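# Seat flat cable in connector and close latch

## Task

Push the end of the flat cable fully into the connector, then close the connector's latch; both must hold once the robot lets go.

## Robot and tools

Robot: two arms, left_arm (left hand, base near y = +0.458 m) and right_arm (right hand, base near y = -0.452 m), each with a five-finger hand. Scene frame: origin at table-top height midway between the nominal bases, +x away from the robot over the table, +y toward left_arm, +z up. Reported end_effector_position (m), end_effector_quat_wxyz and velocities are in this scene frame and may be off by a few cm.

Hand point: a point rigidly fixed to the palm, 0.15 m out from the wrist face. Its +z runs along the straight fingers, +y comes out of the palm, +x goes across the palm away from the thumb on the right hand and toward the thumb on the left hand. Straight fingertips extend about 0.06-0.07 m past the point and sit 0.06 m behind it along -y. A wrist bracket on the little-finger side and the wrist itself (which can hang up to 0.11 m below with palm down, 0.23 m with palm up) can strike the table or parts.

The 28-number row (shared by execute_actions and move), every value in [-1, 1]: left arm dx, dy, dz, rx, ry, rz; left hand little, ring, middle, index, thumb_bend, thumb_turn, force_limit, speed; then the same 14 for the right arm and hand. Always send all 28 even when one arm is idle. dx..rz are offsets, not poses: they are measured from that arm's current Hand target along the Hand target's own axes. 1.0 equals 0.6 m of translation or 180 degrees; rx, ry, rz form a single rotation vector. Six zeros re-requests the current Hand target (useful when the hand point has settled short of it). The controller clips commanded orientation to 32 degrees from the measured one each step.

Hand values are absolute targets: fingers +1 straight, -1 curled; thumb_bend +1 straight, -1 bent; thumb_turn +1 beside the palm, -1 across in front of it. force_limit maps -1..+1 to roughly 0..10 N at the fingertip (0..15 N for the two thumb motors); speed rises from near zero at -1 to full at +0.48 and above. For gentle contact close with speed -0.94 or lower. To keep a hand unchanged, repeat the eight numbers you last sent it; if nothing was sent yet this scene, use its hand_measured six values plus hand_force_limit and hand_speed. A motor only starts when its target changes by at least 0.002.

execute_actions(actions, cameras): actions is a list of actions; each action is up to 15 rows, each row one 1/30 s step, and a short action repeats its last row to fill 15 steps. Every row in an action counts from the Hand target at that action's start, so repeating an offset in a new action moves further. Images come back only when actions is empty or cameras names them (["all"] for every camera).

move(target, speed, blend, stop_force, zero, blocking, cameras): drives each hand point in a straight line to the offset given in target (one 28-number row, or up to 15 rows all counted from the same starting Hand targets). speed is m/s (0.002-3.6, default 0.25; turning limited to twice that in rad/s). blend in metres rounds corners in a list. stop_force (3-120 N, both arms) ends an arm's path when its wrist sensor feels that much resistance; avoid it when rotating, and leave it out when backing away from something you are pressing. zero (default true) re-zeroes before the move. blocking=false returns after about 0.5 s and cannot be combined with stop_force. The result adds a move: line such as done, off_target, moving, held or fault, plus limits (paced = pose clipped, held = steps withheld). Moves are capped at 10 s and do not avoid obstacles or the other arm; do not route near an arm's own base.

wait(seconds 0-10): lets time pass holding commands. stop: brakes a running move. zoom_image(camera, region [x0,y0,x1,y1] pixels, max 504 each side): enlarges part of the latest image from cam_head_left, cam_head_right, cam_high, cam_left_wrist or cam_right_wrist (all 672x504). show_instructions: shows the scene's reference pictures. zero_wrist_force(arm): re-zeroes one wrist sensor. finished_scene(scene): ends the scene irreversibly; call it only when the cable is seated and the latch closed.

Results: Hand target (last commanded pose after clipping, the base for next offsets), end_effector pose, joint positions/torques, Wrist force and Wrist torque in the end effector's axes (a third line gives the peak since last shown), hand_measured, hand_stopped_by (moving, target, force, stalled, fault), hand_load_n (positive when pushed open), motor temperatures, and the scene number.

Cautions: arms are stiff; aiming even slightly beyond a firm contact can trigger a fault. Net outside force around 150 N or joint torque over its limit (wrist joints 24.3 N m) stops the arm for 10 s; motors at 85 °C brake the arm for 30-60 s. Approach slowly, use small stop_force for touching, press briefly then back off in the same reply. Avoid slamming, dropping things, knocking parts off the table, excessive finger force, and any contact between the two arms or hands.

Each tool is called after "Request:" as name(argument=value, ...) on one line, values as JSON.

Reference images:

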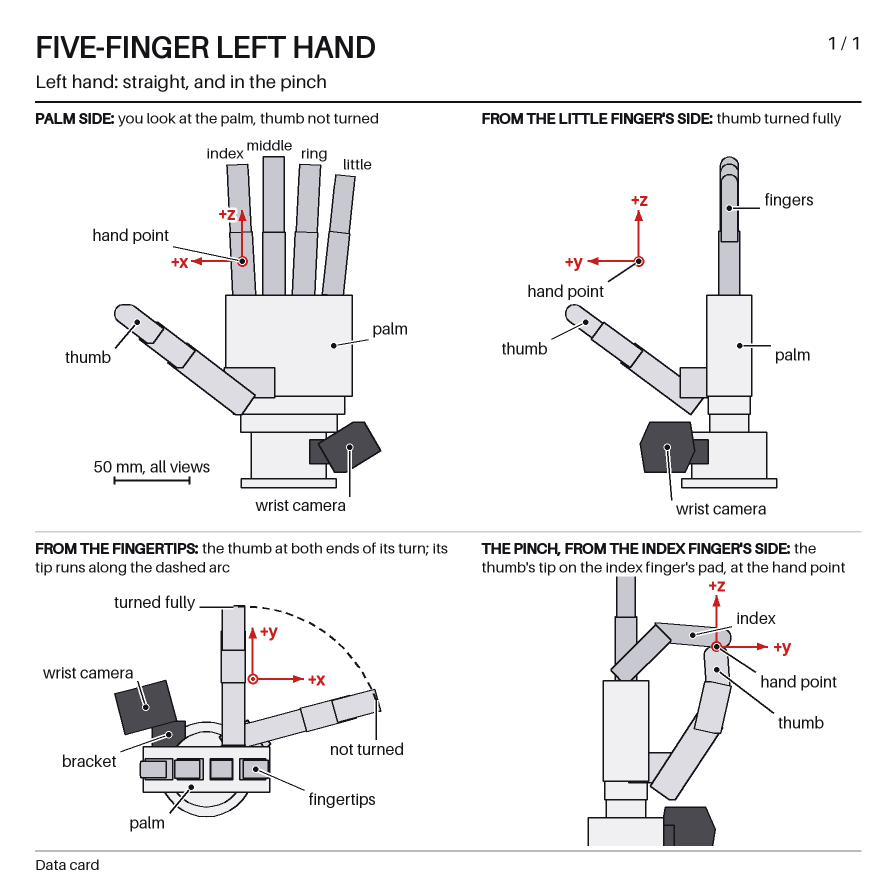

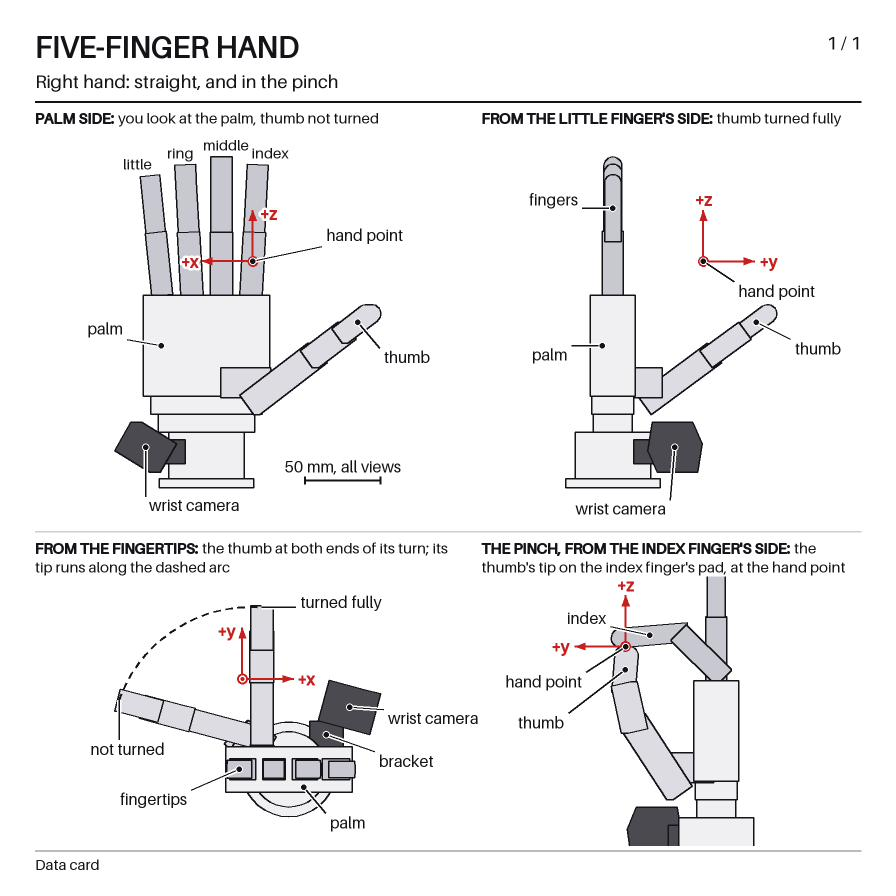

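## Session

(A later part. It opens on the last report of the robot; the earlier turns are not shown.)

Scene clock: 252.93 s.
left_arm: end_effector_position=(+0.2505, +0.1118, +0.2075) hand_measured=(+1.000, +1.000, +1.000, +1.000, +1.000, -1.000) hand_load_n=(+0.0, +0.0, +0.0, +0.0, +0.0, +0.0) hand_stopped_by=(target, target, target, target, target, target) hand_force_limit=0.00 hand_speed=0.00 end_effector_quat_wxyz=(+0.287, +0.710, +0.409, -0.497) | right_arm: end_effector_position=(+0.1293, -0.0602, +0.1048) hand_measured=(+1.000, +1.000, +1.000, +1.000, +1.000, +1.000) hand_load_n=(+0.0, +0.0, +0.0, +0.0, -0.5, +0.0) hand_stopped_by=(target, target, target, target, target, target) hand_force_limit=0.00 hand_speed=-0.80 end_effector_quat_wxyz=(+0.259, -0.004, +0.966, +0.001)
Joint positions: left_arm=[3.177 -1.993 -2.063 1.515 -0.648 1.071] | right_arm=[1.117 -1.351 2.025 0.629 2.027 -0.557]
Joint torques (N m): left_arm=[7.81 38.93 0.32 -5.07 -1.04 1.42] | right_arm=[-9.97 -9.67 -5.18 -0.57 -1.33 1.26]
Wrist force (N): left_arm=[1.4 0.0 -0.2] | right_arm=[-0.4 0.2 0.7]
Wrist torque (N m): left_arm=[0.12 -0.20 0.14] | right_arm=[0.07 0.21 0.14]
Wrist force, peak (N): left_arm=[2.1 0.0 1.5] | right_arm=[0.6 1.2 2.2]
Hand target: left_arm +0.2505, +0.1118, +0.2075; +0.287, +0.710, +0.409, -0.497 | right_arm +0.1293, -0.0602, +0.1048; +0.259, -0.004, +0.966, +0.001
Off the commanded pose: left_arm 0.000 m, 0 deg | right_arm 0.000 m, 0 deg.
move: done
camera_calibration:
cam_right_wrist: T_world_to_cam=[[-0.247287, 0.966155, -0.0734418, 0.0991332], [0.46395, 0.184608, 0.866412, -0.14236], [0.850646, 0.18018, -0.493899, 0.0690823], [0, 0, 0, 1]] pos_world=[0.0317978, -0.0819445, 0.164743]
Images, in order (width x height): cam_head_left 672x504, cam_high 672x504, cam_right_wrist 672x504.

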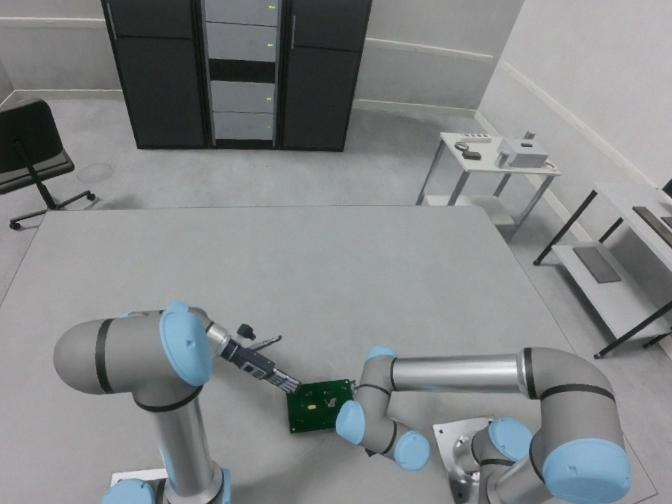

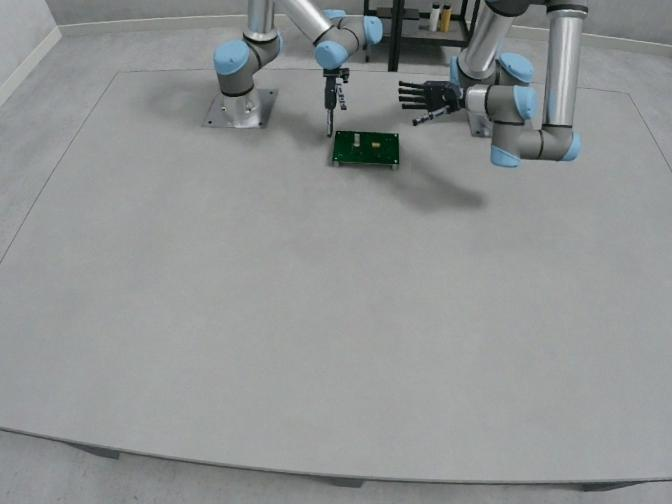

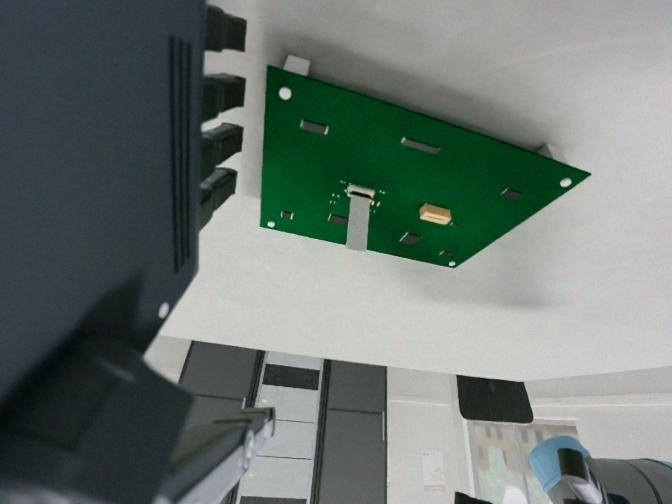

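Request:
move(target=[[0,0,0,0,0,0,1,1,1,1,1,-1,0,0, -0.106,-0.092,0.013,0,0.111,0,-1,-1,-1,-1,1,1,0,0],[0,0,0,0,0,0,1,1,1,1,1,-1,0,0, -0.0435,-0.092,0.121,0,0.111,0,-1,-1,-1,-1,1,1,0,0]], speed=0.1, stop_force=15, cameras=["cam_right_wrist"])

Scene clock: 322.63 s.
left_arm: end_effector_position=(+0.2505, +0.1118, +0.2075) hand_measured=(+1.000, +1.000, +1.000, +1.000, +1.000, -1.000) hand_load_n=(+0.0, +0.0, +0.0, +0.0, +0.0, +0.5) hand_stopped_by=(target, target, target, target, target, target) hand_force_limit=0.00 hand_speed=0.00 end_effector_quat_wxyz=(+0.287, +0.710, +0.409, -0.497) | right_arm: end_effector_position=(+0.1886, -0.1150, +0.0550) hand_measured=(-1.000, -1.000, -1.000, -1.000, +1.000, +1.000) hand_load_n=(+0.0, +0.0, +0.0, +0.0, +0.0, +0.0) hand_stopped_by=(target, target, target, target, target, target) hand_force_limit=0.00 hand_speed=0.00 end_effector_quat_wxyz=(+0.087, -0.004, +0.996, +0.000)
Joint positions: left_arm=[3.177 -1.993 -2.063 1.515 -0.648 1.071] | right_arm=[0.645 -1.333 2.075 0.684 1.67 -0.973]
Joint torques (N m): left_arm=[7.7 39.46 0.21 -5.01 -0.98 1.53] | right_arm=[8.32 -32.62 -20.4 -0.22 -0.85 2.01]
Wrist force (N): left_arm=[1.7 0.2 -0.5] | right_arm=[0.1 0.6 -0.2]
Wrist torque (N m): left_arm=[0.16 -0.24 0.15] | right_arm=[0.22 0.12 -0.04]
Wrist force, peak (N): left_arm=[1.7 0.4 -0.7] | right_arm=[-3.0 -6.2 -4.4]
Hand target: left_arm +0.2505, +0.1118, +0.2075; +0.287, +0.710, +0.409, -0.497 | right_arm +0.1886, -0.1150, +0.0550; +0.087, -0.004, +0.996, +0.000
Off the commanded pose: left_arm 0.000 m, 0 deg | right_arm 0.000 m, 0 deg.
move: done
camera_calibration:
cam_right_wrist: T_world_to_cam=[[-0.257904, 0.966083, 0.0129695, 0.160335], [0.731966, 0.186607, 0.655289, -0.155286], [0.630643, 0.178495, -0.755267, 0.0595323], [0, 0, 0, 1]] pos_world=[0.117471, -0.136545, 0.14464]
Images, in order (width x height): cam_right_wrist 672x504.

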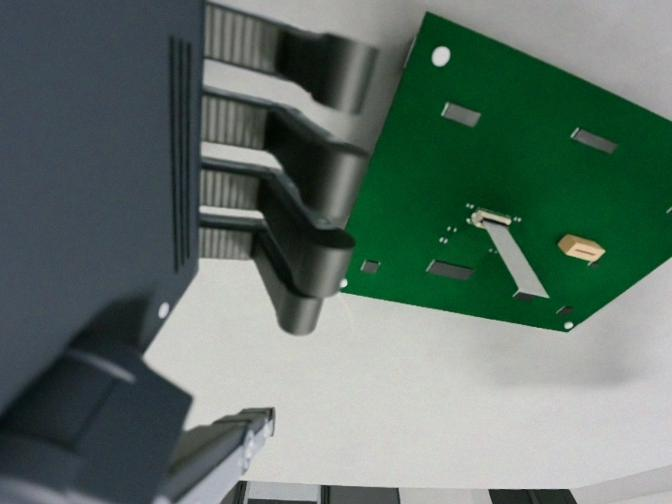

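Request:
zoom_image(camera="cam_right_wrist", region=[455, 190, 535, 260])

Scaled by 6.300 from the camera's 672x504 image, which has a finer 960x720 frame.

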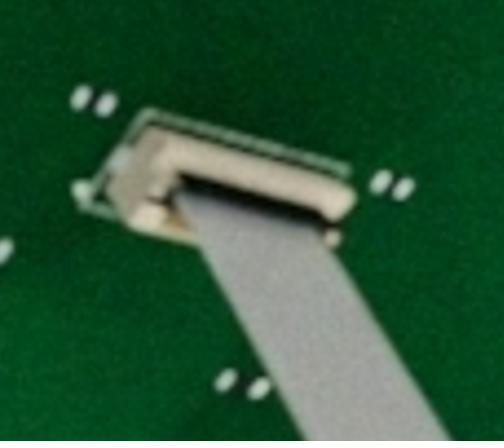

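Request:
move(target=[0,0,0,0,0,0,1,1,1,1,1,-1,0,0, -0.081,0.008,0.0143,-0.031,0,-0.175,-1,-1,-1,-1,1,1,0,0], speed=0.1, stop_force=15, cameras=["cam_right_wrist"])

Scene clock: 341.17 s.
left_arm: end_effector_position=(+0.2505, +0.1118, +0.2075) hand_measured=(+1.000, +1.000, +1.000, +1.000, +1.000, -1.000) hand_load_n=(+0.0, +0.0, +0.0, +0.0, +0.0, +0.5) hand_stopped_by=(target, target, target, target, target, target) hand_force_limit=0.00 hand_speed=0.00 end_effector_quat_wxyz=(+0.287, +0.710, +0.409, -0.497) | right_arm: end_effector_position=(+0.2379, -0.1098, +0.0550) hand_measured=(-1.000, -1.000, -1.000, -1.000, +1.000, +1.000) hand_load_n=(+0.0, +0.0, +0.0, +0.0, +0.0, +0.0) hand_stopped_by=(target, target, target, target, target, target) hand_force_limit=0.00 hand_speed=0.00 end_effector_quat_wxyz=(+0.084, -0.278, +0.957, +0.024)
Joint positions: left_arm=[3.177 -1.993 -2.063 1.515 -0.648 1.071] | right_arm=[0.431 -1.258 1.962 0.695 1.542 -1.736]
Joint torques (N m): left_arm=[7.59 38.95 0.02 -4.92 -0.99 1.27] | right_arm=[9.37 -37.18 -4.96 -0.34 2.14 -1.85]
Wrist force (N): left_arm=[1.5 0.5 -0.6] | right_arm=[-0.2 0.2 -0.1]
Wrist torque (N m): left_arm=[0.20 -0.21 0.13] | right_arm=[0.12 0.15 -0.07]
Wrist force, peak (N): left_arm=[1.8 0.2 -0.5] | right_arm=[0.5 0.8 -0.4]
Hand target: left_arm +0.2505, +0.1118, +0.2075; +0.287, +0.710, +0.409, -0.497 | right_arm +0.2379, -0.1098, +0.0550; +0.084, -0.278, +0.957, +0.024
Off the commanded pose: left_arm 0.000 m, 0 deg | right_arm 0.000 m, 0 deg.
move: done
camera_calibration:
cam_right_wrist: T_world_to_cam=[[-0.730522, 0.682762, 0.0131975, 0.249327], [0.522021, 0.545868, 0.65538, -0.102934], [0.440264, 0.485658, -0.755184, 0.106555], [0, 0, 0, 1]] pos_world=[0.18896, -0.165792, 0.14464]
Images, in order (width x height): cam_right_wrist 672x504.

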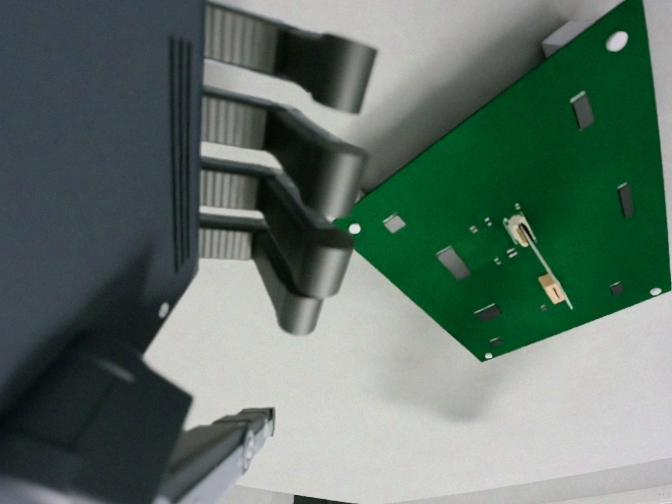

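Request:
zoom_image(camera="cam_right_wrist", region=[495, 200, 555, 260])

Scaled by 8.400 from the camera's 672x504 image, which has a finer 960x720 frame.

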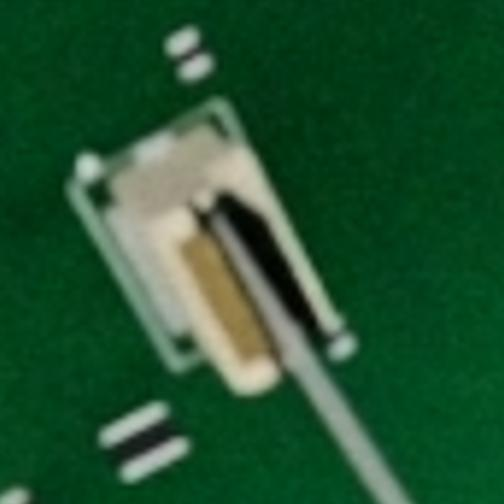

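Request:
move(target=[[0,0,0,0,0,0,1,1,1,1,1,-1,0,0, -0.029,0,-0.164,0,0,0,-1,-1,-1,-1,1,1,0,0],[0,0,0,0,0,0,1,1,1,1,1,-1,0,0, 0.0585,-0.064,-0.349,0.167,-0.281,-0.561,1,1,1,1,1,1,0,0.4]], speed=0.3, cameras=["cam_right_wrist","cam_high"])

Scene clock: 409.87 s.
left_arm: end_effector_position=(+0.2505, +0.1118, +0.2075) hand_measured=(+1.000, +1.000, +1.000, +1.000, +1.000, -1.000) hand_load_n=(+0.0, +0.0, +0.0, +0.0, +0.0, +0.5) hand_stopped_by=(target, target, target, target, target, target) hand_force_limit=0.00 hand_speed=0.00 end_effector_quat_wxyz=(+0.287, +0.710, +0.409, -0.497) | right_arm: end_effector_position=(+0.1985, -0.1803, +0.2551) hand_measured=(+1.000, +1.000, +1.000, +1.000, +1.000, +1.000) hand_load_n=(+0.0, +0.0, +0.0, +0.0, +0.0, -0.5) hand_stopped_by=(target, target, target, target, target, target) hand_force_limit=0.00 hand_speed=0.40 end_effector_quat_wxyz=(-0.476, +0.822, -0.270, +0.156)
Joint positions: left_arm=[3.177 -1.993 -2.063 1.515 -0.648 1.071] | right_arm=[-0.176 -1.989 2.144 0.793 0.661 -3.974]
Joint torques (N m): left_arm=[7.8 38.4 0.26 -4.8 -0.98 1.19] | right_arm=[9.77 -11.5 -25.52 -0.8 -2.83 -1.82]
Wrist force (N): left_arm=[1.6 0.3 -0.4] | right_arm=[0.0 -0.1 -0.4]
Wrist torque (N m): left_arm=[0.16 -0.22 0.15] | right_arm=[-0.01 0.06 -0.11]
Wrist force, peak (N): left_arm=[1.9 0.0 -0.4] | right_arm=[-0.2 0.5 -2.0]
Hand target: left_arm +0.2505, +0.1118, +0.2075; +0.287, +0.710, +0.409, -0.497 | right_arm +0.1985, -0.1803, +0.2551; -0.476, +0.822, -0.270, +0.156
Off the commanded pose: left_arm 0.000 m, 0 deg | right_arm 0.000 m, 0 deg.
move: done
camera_calibration:
cam_right_wrist: T_world_to_cam=[[-0.119012, -0.573021, -0.810854, 0.128412], [-0.992863, 0.0623037, 0.101697, 0.179685], [-0.00775514, 0.817169, -0.576346, 0.412294], [0, 0, 0, 1]] pos_world=[0.196882, -0.274527, 0.323474]
Images, in order (width x height): cam_high 672x504, cam_right_wrist 672x504.

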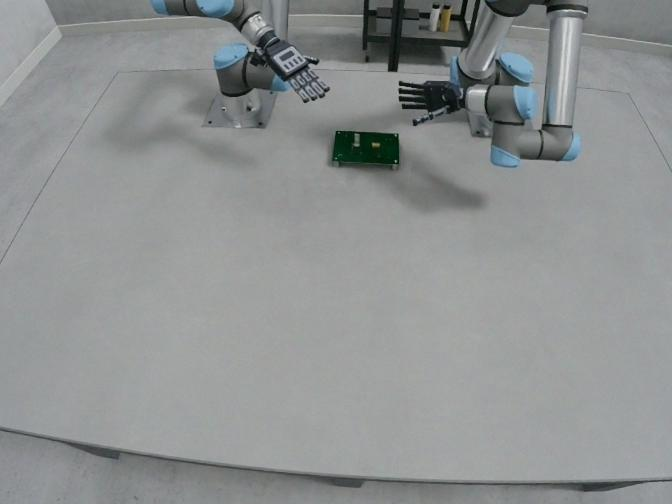

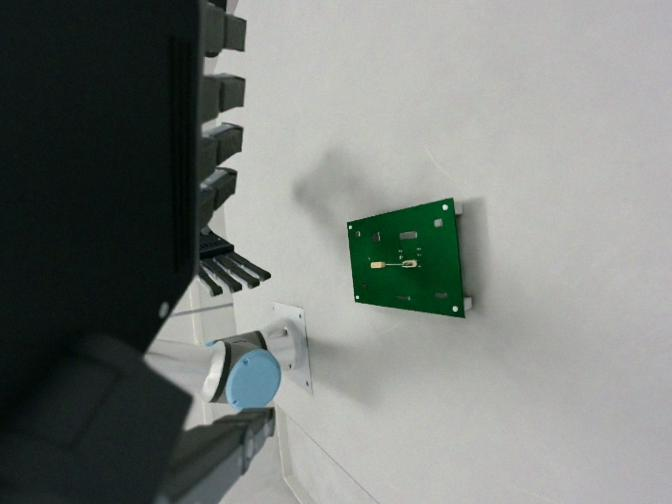

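Request:
move(target=[0,0,0,0,0,0,1,1,1,1,1,-1,0,0, 0.107,0.3767,-0.002,0,0,0,1,1,1,1,1,1,0,0.4], speed=0.12, stop_force=10, cameras=["cam_right_wrist","cam_high"])

Request:
zoom_image(camera="cam_right_wrist", region=[290, 190, 390, 290])

Scene clock: 428.43 s.
left_arm: end_effector_position=(+0.2505, +0.1118, +0.2075) hand_measured=(+1.000, +1.000, +1.000, +1.000, +1.000, -1.000) hand_load_n=(+0.0, +0.0, +0.0, +0.0, +0.0, +0.5) hand_stopped_by=(target, target, target, target, target, target) hand_force_limit=0.00 hand_speed=0.00 end_effector_quat_wxyz=(+0.287, +0.710, +0.409, -0.497) | right_arm: end_effector_position=(+0.1889, -0.2584, +0.1369) hand_measured=(+1.000, +1.000, +1.000, +1.000, +1.000, +1.000) hand_load_n=(+0.0, +0.0, +0.0, +0.0, +0.0, -0.5) hand_stopped_by=(target, target, target, target, target, target) hand_force_limit=0.00 hand_speed=0.40 end_effector_quat_wxyz=(-0.472, +0.825, -0.271, +0.154)
Joint positions: left_arm=[3.177 -1.993 -2.063 1.515 -0.648 1.071] | right_arm=[-0.858 -1.766 2.651 1.096 0.587 -5.19]
Joint torques (N m): left_arm=[7.08 39.4 0.66 -4.73 -0.98 1.17] | right_arm=[0.93 -12.75 -17.98 0.11 -3.02 0.94]
Wrist force (N): left_arm=[1.7 0.1 -0.4] | right_arm=[0.0 -0.2 -0.2]
Wrist torque (N m): left_arm=[0.14 -0.24 0.15] | right_arm=[-0.03 0.05 -0.17]
Wrist force, peak (N): left_arm=[1.7 0.2 -0.7] | right_arm=[0.6 3.7 -0.4]
Hand target: left_arm +0.2505, +0.1118, +0.2075; +0.287, +0.710, +0.409, -0.497 | right_arm +0.1889, -0.2584, +0.1369; -0.472, +0.825, -0.271, +0.154 (not the last commanded pose)
Off the commanded pose: left_arm 0.000 m, 0 deg | right_arm 0.093 m, 1 deg.
move: held (right_arm; a check stopped the path); limits=held
pose unreachable (right arm): on one or more control steps of this call, first in action 0 (counted from 0), this arm could not follow its commanded pose, so it was not sent that pose on those steps. It may still have moved: this result reports where it is.
cause: moving toward the commanded pose would bring two parts of the arm too close to each other (joints 3 (elbow) to 6 (wrist 3) lie between them).
camera_calibration:
cam_right_wrist: T_world_to_cam=[[-0.12448, -0.579053, -0.805731, -0.0144742], [-0.992131, 0.0616343, 0.108983, 0.185671], [-0.0134463, 0.812957, -0.582168, 0.408727], [0, 0, 0, 1]] pos_world=[0.187904, -0.352103, 0.206051]
Images, in order (width x height): cam_high 672x504, cam_right_wrist 672x504.

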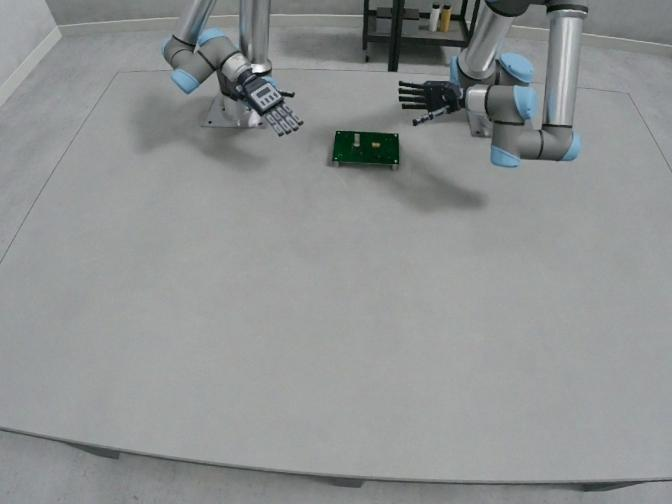

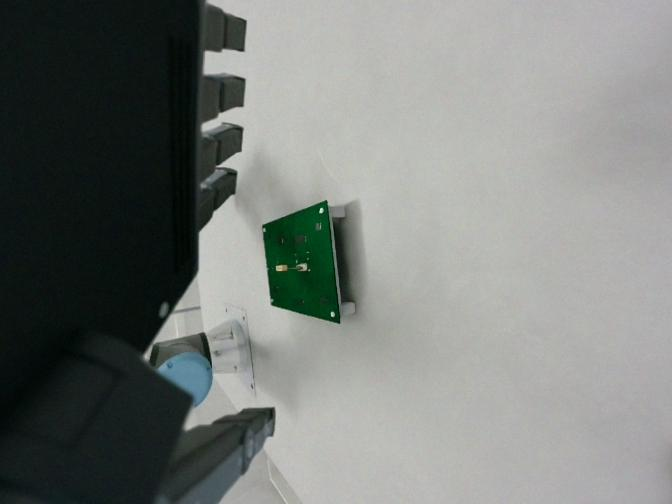

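Scaled by 5.040 from the camera's 672x504 image, which has a finer 960x720 frame.

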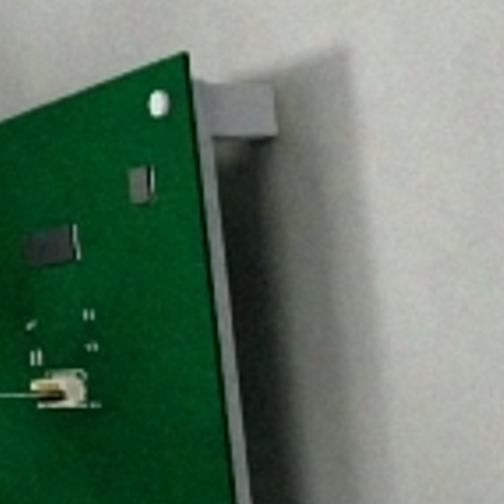

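Request:
move(target=[[0,0,0,0,0,0,1,1,1,1,1,-1,0,0, -0.0647,-0.2273,0,0,0,0,1,1,1,1,1,1,0,0.4],[0,0,0,0,0,0,1,1,1,1,1,-1,0,0, -0.218,-0.0243,0.2985,0,0,0,1,1,1,1,1,1,0,0.4]], speed=0.15, stop_force=10, blend=0.02, cameras=["cam_right_wrist","cam_high"])

Request:
zoom_image(camera="cam_right_wrist", region=[290, 190, 390, 290])

Scene clock: 439.13 s.
left_arm: end_effector_position=(+0.2505, +0.1118, +0.2075) hand_measured=(+1.000, +1.000, +1.000, +1.000, +1.000, -1.000) hand_load_n=(+0.0, +0.0, +0.0, +0.0, +0.0, +0.5) hand_stopped_by=(target, target, target, target, target, target) hand_force_limit=0.00 hand_speed=0.00 end_effector_quat_wxyz=(+0.287, +0.710, +0.409, -0.497) | right_arm: end_effector_position=(+0.1791, -0.0505, +0.0589) hand_measured=(+1.000, +1.000, +1.000, +1.000, +1.000, +1.000) hand_load_n=(+0.0, +0.0, +0.0, +0.0, +0.0, -0.5) hand_stopped_by=(target, target, target, target, target, target) hand_force_limit=0.00 hand_speed=0.40 end_effector_quat_wxyz=(-0.472, +0.825, -0.271, +0.154)
Joint positions: left_arm=[3.177 -1.993 -2.063 1.515 -0.648 1.071] | right_arm=[0.551 -1.562 2.307 -0.172 1.211 -3.362]
Joint torques (N m): left_arm=[7.72 39.3 0.87 -4.79 -0.98 1.06] | right_arm=[1.86 -3.14 -13.32 -2.26 1.84 0.61]
Wrist force (N): left_arm=[1.4 0.4 -0.5] | right_arm=[0.3 0.0 -0.3]
Wrist torque (N m): left_arm=[0.18 -0.19 0.13] | right_arm=[-0.02 -0.01 0.09]
Wrist force, peak (N): left_arm=[1.7 0.5 -0.6] | right_arm=[0.7 1.6 -0.3]
Hand target: left_arm +0.2505, +0.1118, +0.2075; +0.287, +0.710, +0.409, -0.497 | right_arm +0.1791, -0.0505, +0.0589; -0.472, +0.825, -0.271, +0.154
Off the commanded pose: left_arm 0.000 m, 0 deg | right_arm 0.000 m, 0 deg.
move: done
camera_calibration:
cam_right_wrist: T_world_to_cam=[[-0.1244, -0.579058, -0.805739, 0.0417619], [-0.992141, 0.0615876, 0.108918, 0.171748], [-0.0134464, 0.812957, -0.582169, 0.194116], [0, 0, 0, 1]] pos_world=[0.178203, -0.144203, 0.127951]
Images, in order (width x height): cam_high 672x504, cam_right_wrist 672x504.

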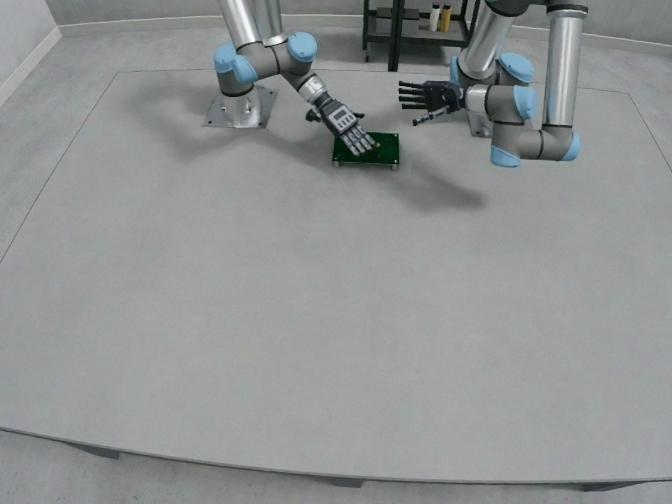

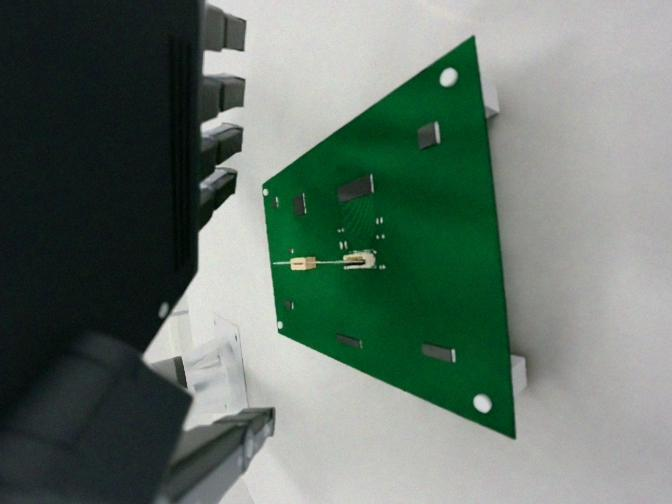

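Scaled by 5.040 from the camera's 672x504 image, which has a finer 960x720 frame.

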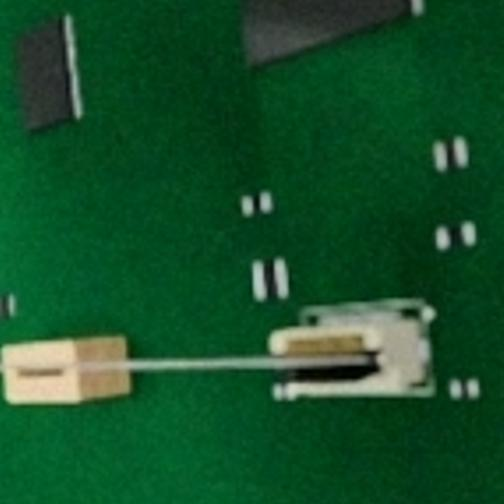

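Request:
zoom_image(camera="cam_right_wrist", region=[335, 240, 385, 280])

Scaled by 10.080 from the camera's 672x504 image, which has a finer 960x720 frame.

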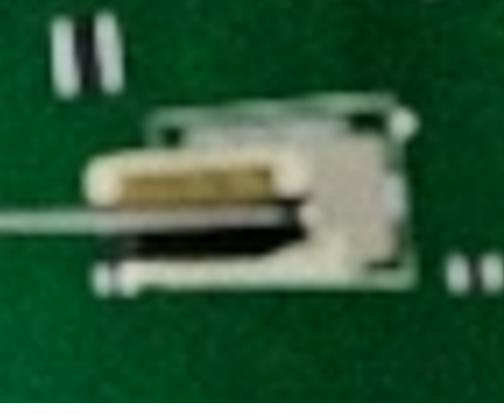

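Request:
move(target=[[0,0,0,0,0,0,1,1,1,1,1,-1,0,0, 0,-0.144,-0.083,0,0,0,1,1,1,1,1,1,0,0.4],[0,0,0,0,0,0,1,1,1,1,1,-1,0,0, -0.0753,-0.0863,-0.1873,0.028,0.289,0.167,1,1,1,1,1,1,0,0.4],[0,0,0,0,0,0,1,1,1,1,1,-1,0,0, -0.0378,0.005,-0.019,0.028,0.289,0.167,1,1,1,1,1,1,0,0.4]], speed=0.15, stop_force=10, blend=0.01, cameras=["cam_right_wrist","cam_high"])

Request:
zoom_image(camera="cam_right_wrist", region=[300, 215, 370, 285])

Scene clock: 487.47 s.
left_arm: end_effector_position=(+0.2505, +0.1118, +0.2075) hand_measured=(+1.000, +1.000, +1.000, +1.000, +1.000, -1.000) hand_load_n=(+0.0, +0.0, +0.0, +0.0, +0.0, +0.5) hand_stopped_by=(target, target, target, target, target, target) hand_force_limit=0.00 hand_speed=0.00 end_effector_quat_wxyz=(+0.287, +0.710, +0.409, -0.497) | right_arm: end_effector_position=(+0.1541, -0.0462, +0.0621) hand_measured=(+1.000, +1.000, +1.000, +1.000, +1.000, +1.000) hand_load_n=(+0.0, +0.0, +0.0, +0.0, +0.0, +0.0) hand_stopped_by=(target, target, target, target, target, target) hand_force_limit=0.00 hand_speed=0.40 end_effector_quat_wxyz=(+0.363, -0.559, +0.639, -0.383)
Joint positions: left_arm=[3.177 -1.993 -2.063 1.515 -0.648 1.071] | right_arm=[1.257 -1.136 1.921 0.315 2.623 -2.061]
Joint torques (N m): left_arm=[7.77 38.81 1.42 -4.71 -0.97 0.92] | right_arm=[9.34 -27.26 -3.49 -0.67 3.31 -0.42]
Wrist force (N): left_arm=[1.4 0.2 -0.7] | right_arm=[0.5 0.0 -0.3]
Wrist torque (N m): left_arm=[0.16 -0.21 0.14] | right_arm=[0.01 -0.05 -0.15]
Wrist force, peak (N): left_arm=[1.7 0.0 -0.8] | right_arm=[0.3 -1.6 -0.9]
Hand target: left_arm +0.2505, +0.1118, +0.2075; +0.287, +0.710, +0.409, -0.497 | right_arm +0.1541, -0.0462, +0.0621; +0.363, -0.559, +0.639, -0.383
Off the commanded pose: left_arm 0.000 m, 0 deg | right_arm 0.000 m, 0 deg.
move: done
camera_calibration:
cam_right_wrist: T_world_to_cam=[[-0.499387, -0.159974, -0.851482, 0.123733], [-0.448692, 0.888491, 0.0962267, 0.101575], [0.74114, 0.430107, -0.51548, 0.0541598], [0, 0, 0, 1]] pos_world=[0.0672267, -0.093749, 0.123501]
Images, in order (width x height): cam_high 672x504, cam_right_wrist 672x504.

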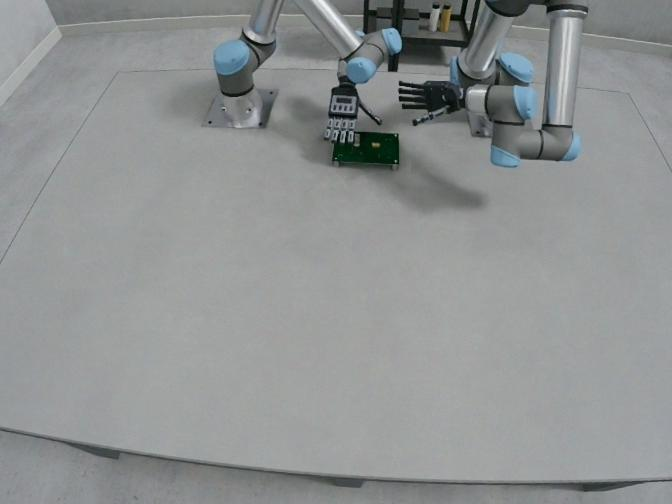

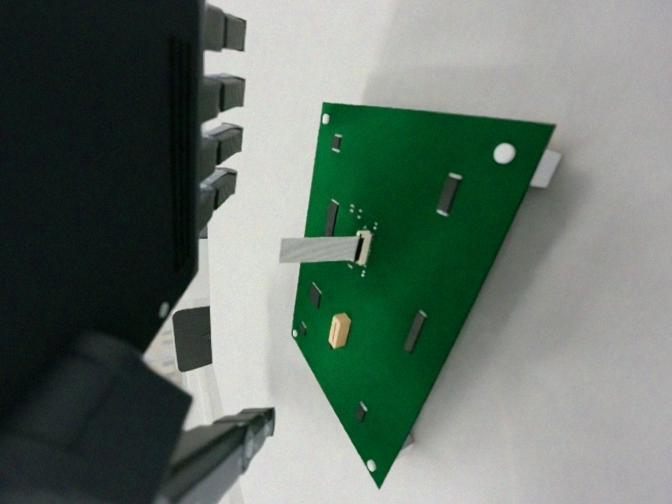

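Scaled by 7.200 from the camera's 672x504 image, which has a finer 960x720 frame.

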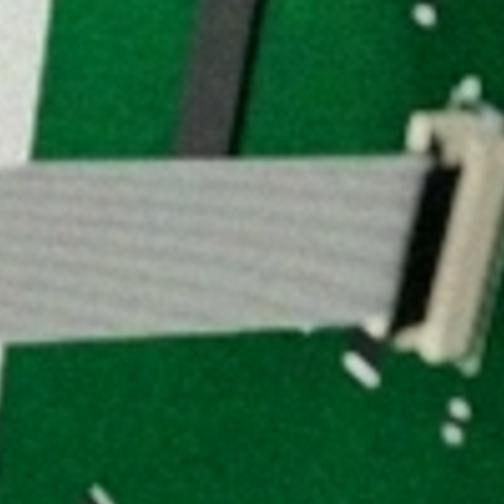

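Request:
zoom_image(camera="cam_right_wrist", region=[350, 225, 380, 270])

Scaled by 11.200 from the camera's 672x504 image, which has a finer 960x720 frame.

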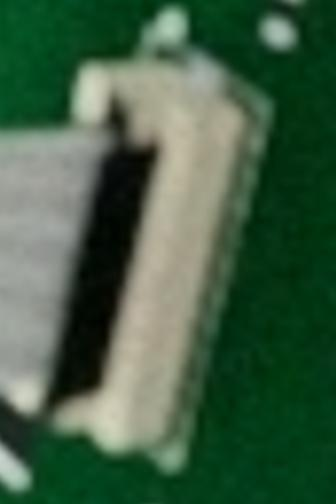

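Request:
move(target=[[0,0,0,0,0,0,1,1,1,1,1,-1,0,0, -0.0048,-0.1138,-0.1755,0,0,0,1,1,1,1,1,1,0,0.4],[0,0,0,0,0,0,1,1,1,1,1,-1,0,0, -0.0054,-0.0418,-0.1603,-0.2709,-0.014,-0.0356,-1,-1,-1,1,1,1,0,0.4]], speed=0.2, cameras=["cam_right_wrist","cam_head_left"])

Scene clock: 581.33 s.
left_arm: end_effector_position=(+0.2505, +0.1118, +0.2075) hand_measured=(+1.000, +1.000, +1.000, +1.000, +1.000, -1.000) hand_load_n=(+0.0, +0.0, +0.0, +0.0, +0.0, +0.5) hand_stopped_by=(target, target, target, target, target, target) hand_force_limit=0.00 hand_speed=0.00 end_effector_quat_wxyz=(+0.287, +0.710, +0.409, -0.497) | right_arm: end_effector_position=(+0.0795, -0.0370, +0.1272) hand_measured=(-1.000, -1.000, -1.000, +1.000, +1.000, +1.000) hand_load_n=(+0.0, +0.0, +0.0, +0.0, +0.0, +0.0) hand_stopped_by=(target, target, target, target, target, target) hand_force_limit=0.00 hand_speed=0.40 end_effector_quat_wxyz=(-0.093, +0.701, -0.701, +0.093)
Joint positions: left_arm=[3.177 -1.993 -2.063 1.515 -0.648 1.071] | right_arm=[0.966 -1.276 1.721 0.967 1.781 -2.225]
Joint torques (N m): left_arm=[7.65 39.32 0.93 -4.74 -0.86 0.85] | right_arm=[7.21 -38.56 -7.37 -0.11 -1.62 -1.57]
Wrist force (N): left_arm=[1.6 -0.1 -0.5] | right_arm=[0.0 0.2 -0.2]
Wrist torque (N m): left_arm=[0.11 -0.22 0.15] | right_arm=[0.10 0.10 -0.07]
Wrist force, peak (N): left_arm=[1.7 0.2 -0.6] | right_arm=[0.2 -1.1 -1.8]
Hand target: left_arm +0.2505, +0.1118, +0.2075; +0.287, +0.710, +0.409, -0.497 | right_arm +0.0795, -0.0370, +0.1272; -0.093, +0.701, -0.701, +0.093
Off the commanded pose: left_arm 0.000 m, 0 deg | right_arm 0.000 m, 0 deg.
move: done
camera_calibration:
cam_right_wrist: T_world_to_cam=[[-0.949431, -0.244577, -0.196881, 0.0927713], [-0.309303, 0.836347, 0.452609, -0.00476539], [0.0539626, 0.490617, -0.869703, 0.240908], [0, 0, 0, 1]] pos_world=[0.073606, -0.0915184, 0.22994]
Images, in order (width x height): cam_head_left 672x504, cam_right_wrist 672x504.

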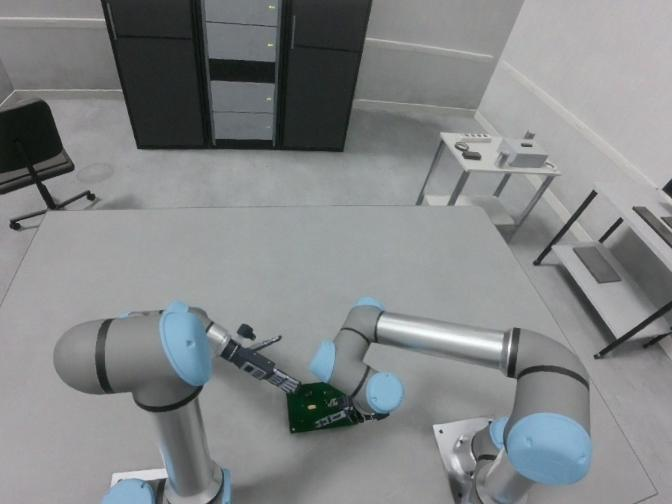

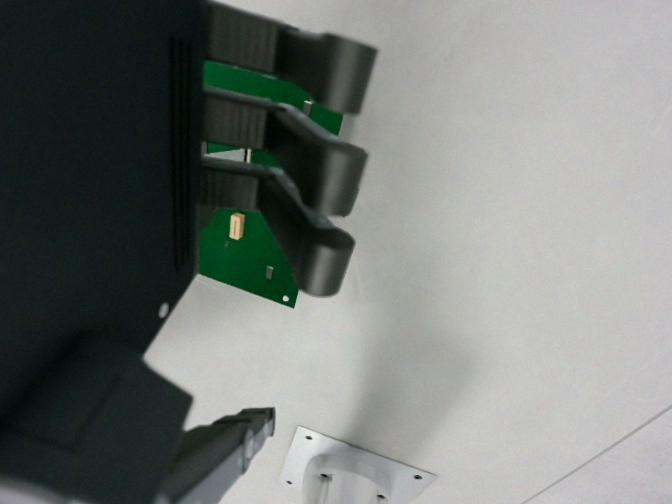

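Request:
move(target=[0,0,0,0,0,0,1,1,1,1,1,-1,0,0, -0.033,0.009,0.006,0,0,0,1,1,1,1,1,1,0,0.4], speed=0.1, cameras=["cam_right_wrist"])

Request:
zoom_image(camera="cam_right_wrist", region=[190, 90, 330, 195])

Scene clock: 599.73 s.
left_arm: end_effector_position=(+0.2505, +0.1118, +0.2075) hand_measured=(+1.000, +1.000, +1.000, +1.000, +1.000, -1.000) hand_load_n=(+0.0, +0.0, +0.0, +0.0, +0.0, +0.0) hand_stopped_by=(target, target, target, target, target, target) hand_force_limit=0.00 hand_speed=0.00 end_effector_quat_wxyz=(+0.287, +0.710, +0.409, -0.497) | right_arm: end_effector_position=(+0.0752, -0.0172, +0.1223) hand_measured=(+1.000, +1.000, +1.000, +1.000, +1.000, +1.000) hand_load_n=(+0.0, +0.0, +0.0, +0.0, +0.0, +0.0) hand_stopped_by=(target, target, target, target, target, target) hand_force_limit=0.00 hand_speed=0.40 end_effector_quat_wxyz=(-0.092, +0.701, -0.701, +0.093)
Joint positions: left_arm=[3.177 -1.993 -2.063 1.515 -0.648 1.071] | right_arm=[1.005 -1.229 1.673 0.977 1.787 -2.186]
Joint torques (N m): left_arm=[7.45 38.84 0.77 -4.68 -0.82 0.84] | right_arm=[-10.1 -40.38 -7.65 0.64 0.37 -1.84]
Wrist force (N): left_arm=[1.7 -0.1 -0.6] | right_arm=[0.3 0.6 -0.5]
Wrist torque (N m): left_arm=[0.13 -0.25 0.16] | right_arm=[0.17 0.06 0.15]
Wrist force, peak (N): left_arm=[1.7 -0.1 -0.6] | right_arm=[0.8 0.4 -0.6]
Hand target: left_arm +0.2505, +0.1118, +0.2075; +0.287, +0.710, +0.409, -0.497 | right_arm +0.0752, -0.0172, +0.1223; -0.093, +0.701, -0.701, +0.093
Off the commanded pose: left_arm 0.000 m, 0 deg | right_arm 0.000 m, 0 deg.
move: done
camera_calibration:
cam_right_wrist: T_world_to_cam=[[-0.949408, -0.244758, -0.196769, 0.0925271], [-0.309393, 0.836432, 0.452391, -0.0203764], [0.0538575, 0.490383, -0.869841, 0.227186], [0, 0, 0, 1]] pos_world=[0.069306, -0.0717177, 0.22504]
Images, in order (width x height): cam_right_wrist 672x504.

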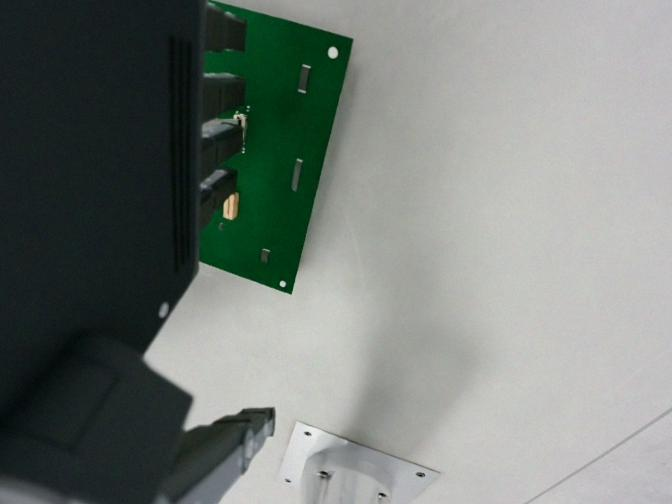

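Scaled by 3.600 from the camera's 672x504 image, which has a finer 960x720 frame.

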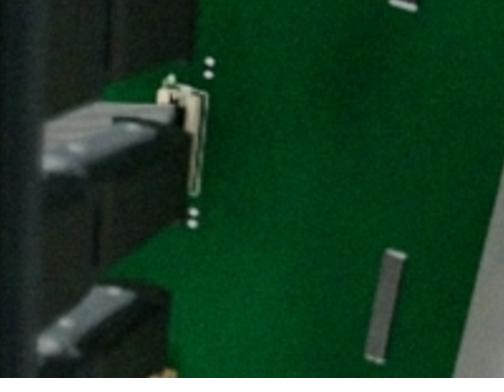

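Request:
move(target=[0,0,0,0,0,0,1,1,1,1,1,-1,0,0, -0.002,-0.0155,0.0375,0,0,0,1,1,1,1,1,1,0,0.4], speed=0.05, stop_force=6, cameras=["cam_right_wrist"])

Request:
zoom_image(camera="cam_right_wrist", region=[200, 90, 290, 190])

Scene clock: 615.23 s.
left_arm: end_effector_position=(+0.2505, +0.1118, +0.2075) hand_measured=(+1.000, +1.000, +1.000, +1.000, +1.000, -1.000) hand_load_n=(+0.0, +0.0, +0.0, +0.0, +0.0, +0.5) hand_stopped_by=(target, target, target, target, target, target) hand_force_limit=0.00 hand_speed=0.00 end_effector_quat_wxyz=(+0.287, +0.710, +0.409, -0.497) | right_arm: end_effector_position=(+0.0900, -0.0160, +0.1030) hand_measured=(+1.000, +1.000, +1.000, +1.000, +1.000, +1.000) hand_load_n=(+0.0, -0.5, +0.0, +0.0, +0.0, +0.0) hand_stopped_by=(target, target, target, target, target, target) hand_force_limit=0.00 hand_speed=0.40 end_effector_quat_wxyz=(-0.093, +0.701, -0.701, +0.093)
Joint positions: left_arm=[3.177 -1.993 -2.063 1.515 -0.648 1.071] | right_arm=[0.976 -1.198 1.682 0.93 1.783 -2.215]
Joint torques (N m): left_arm=[6.93 38.36 0.88 -4.55 -0.82 0.82] | right_arm=[9.51 -41.16 -23.25 4.15 2.55 1.97]
Wrist force (N): left_arm=[1.4 0.3 -0.5] | right_arm=[0.4 0.4 -0.8]
Wrist torque (N m): left_arm=[0.17 -0.20 0.13] | right_arm=[0.14 0.05 0.03]
Wrist force, peak (N): left_arm=[1.7 0.2 -0.8] | right_arm=[0.3 0.5 -1.1]
Hand target: left_arm +0.2505, +0.1118, +0.2075; +0.287, +0.710, +0.409, -0.497 | right_arm +0.0900, -0.0160, +0.1030; -0.093, +0.701, -0.701, +0.093
Off the commanded pose: left_arm 0.000 m, 0 deg | right_arm 0.000 m, 0 deg.
move: done
camera_calibration:
cam_right_wrist: T_world_to_cam=[[-0.949431, -0.244577, -0.196881, 0.103112], [-0.309303, 0.836347, 0.452609, -0.00812786], [0.0539626, 0.490617, -0.869703, 0.208992], [0, 0, 0, 1]] pos_world=[0.084106, -0.0705184, 0.20574]
Images, in order (width x height): cam_right_wrist 672x504.

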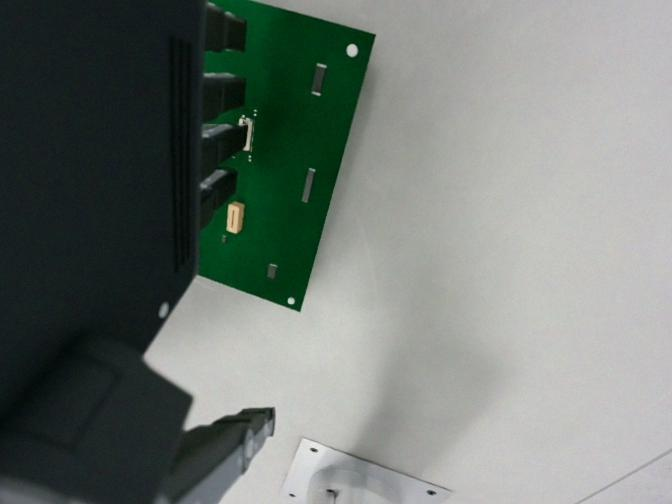

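Scaled by 5.040 from the camera's 672x504 image, which has a finer 960x720 frame.

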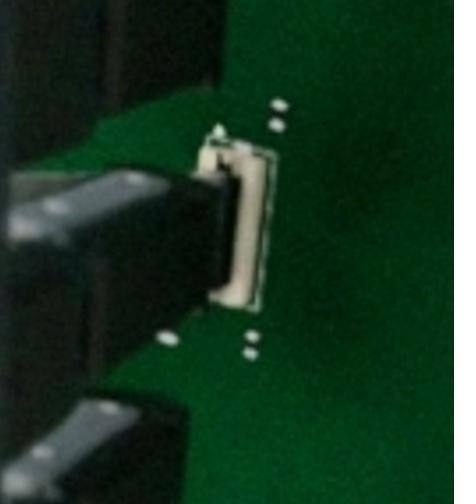

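Request:
move(target=[0,0,0,0,0,0,1,1,1,1,1,-1,0,0,0,-0.0078,0.0074,0,0,0,1,1,1,1,1,1,0,0.4], speed=0.03, stop_force=5, cameras=["cam_right_wrist","cam_high"])

Request:
zoom_image(camera="cam_right_wrist", region=[200, 100, 320, 190])

Scene clock: 639.50 s.
left_arm: end_effector_position=(+0.2505, +0.1118, +0.2075) hand_measured=(+1.000, +1.000, +1.000, +1.000, +1.000, -1.000) hand_load_n=(+0.0, +0.0, +0.0, +0.0, +0.0, +0.0) hand_stopped_by=(target, target, target, target, target, target) hand_force_limit=0.00 hand_speed=0.00 end_effector_quat_wxyz=(+0.287, +0.710, +0.409, -0.497) | right_arm: end_effector_position=(+0.0957, -0.0160, +0.0999) hand_measured=(+1.000, +1.000, +1.000, +1.000, +1.000, +1.000) hand_load_n=(-0.5, +0.0, +0.0, +0.0, +0.0, +0.0) hand_stopped_by=(target, target, target, target, target, target) hand_force_limit=0.00 hand_speed=0.40 end_effector_quat_wxyz=(-0.093, +0.701, -0.701, +0.093)
Joint positions: left_arm=[3.177 -1.993 -2.063 1.515 -0.648 1.071] | right_arm=[0.965 -1.191 1.68 0.923 1.781 -2.227]
Joint torques (N m): left_arm=[7.04 38.46 1.03 -4.62 -0.9 0.71] | right_arm=[9.08 -41.84 -11.12 4.07 0.87 1.9]
Wrist force (N): left_arm=[1.5 0.1 -0.5] | right_arm=[0.2 0.6 -0.8]
Wrist torque (N m): left_arm=[0.14 -0.22 0.15] | right_arm=[0.17 0.08 0.13]
Wrist force, peak (N): left_arm=[1.8 0.1 -0.6] | right_arm=[0.5 0.7 -0.9]
Hand target: left_arm +0.2505, +0.1118, +0.2075; +0.287, +0.710, +0.409, -0.497 | right_arm +0.0957, -0.0160, +0.0999; -0.093, +0.701, -0.701, +0.093
Off the commanded pose: left_arm 0.000 m, 0 deg | right_arm 0.000 m, 0 deg.
move: done
camera_calibration:
cam_right_wrist: T_world_to_cam=[[-0.949431, -0.244577, -0.196881, 0.107913], [-0.309303, 0.836347, 0.452609, -0.00496175], [0.0539626, 0.490617, -0.869703, 0.205988], [0, 0, 0, 1]] pos_world=[0.089806, -0.0705184, 0.20264]
Images, in order (width x height): cam_high 672x504, cam_right_wrist 672x504.

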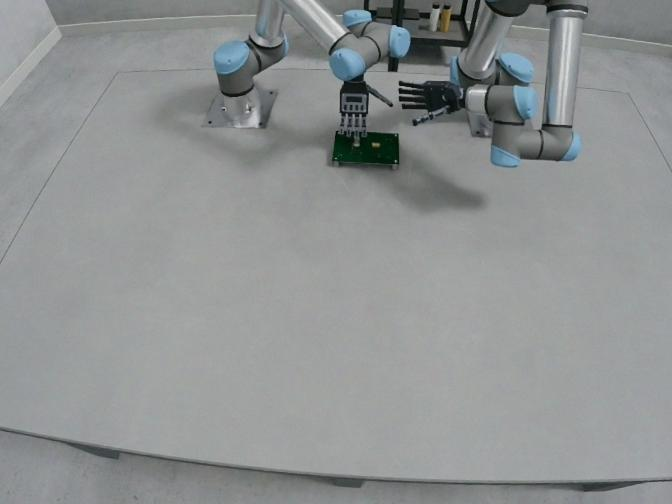

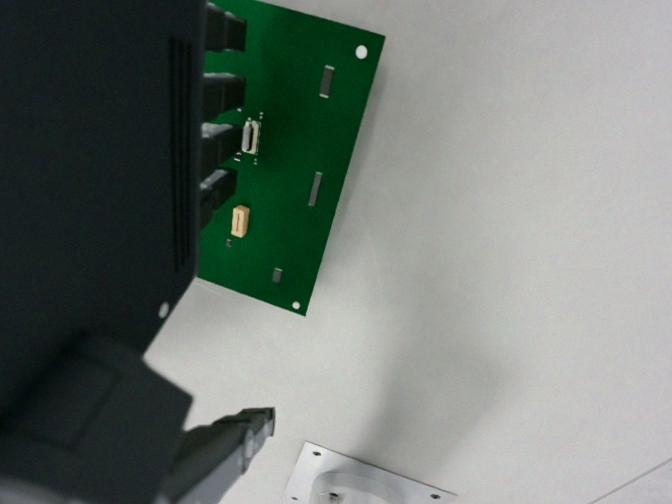

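Scaled by 4.200 from the camera's 672x504 image, which has a finer 960x720 frame.

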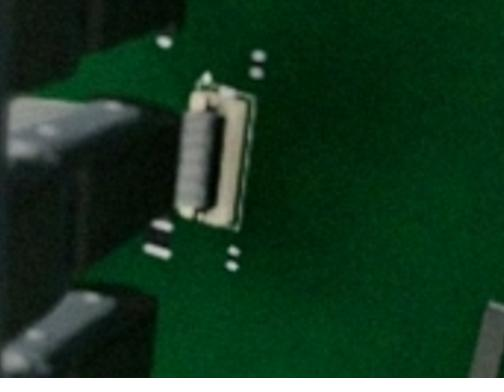

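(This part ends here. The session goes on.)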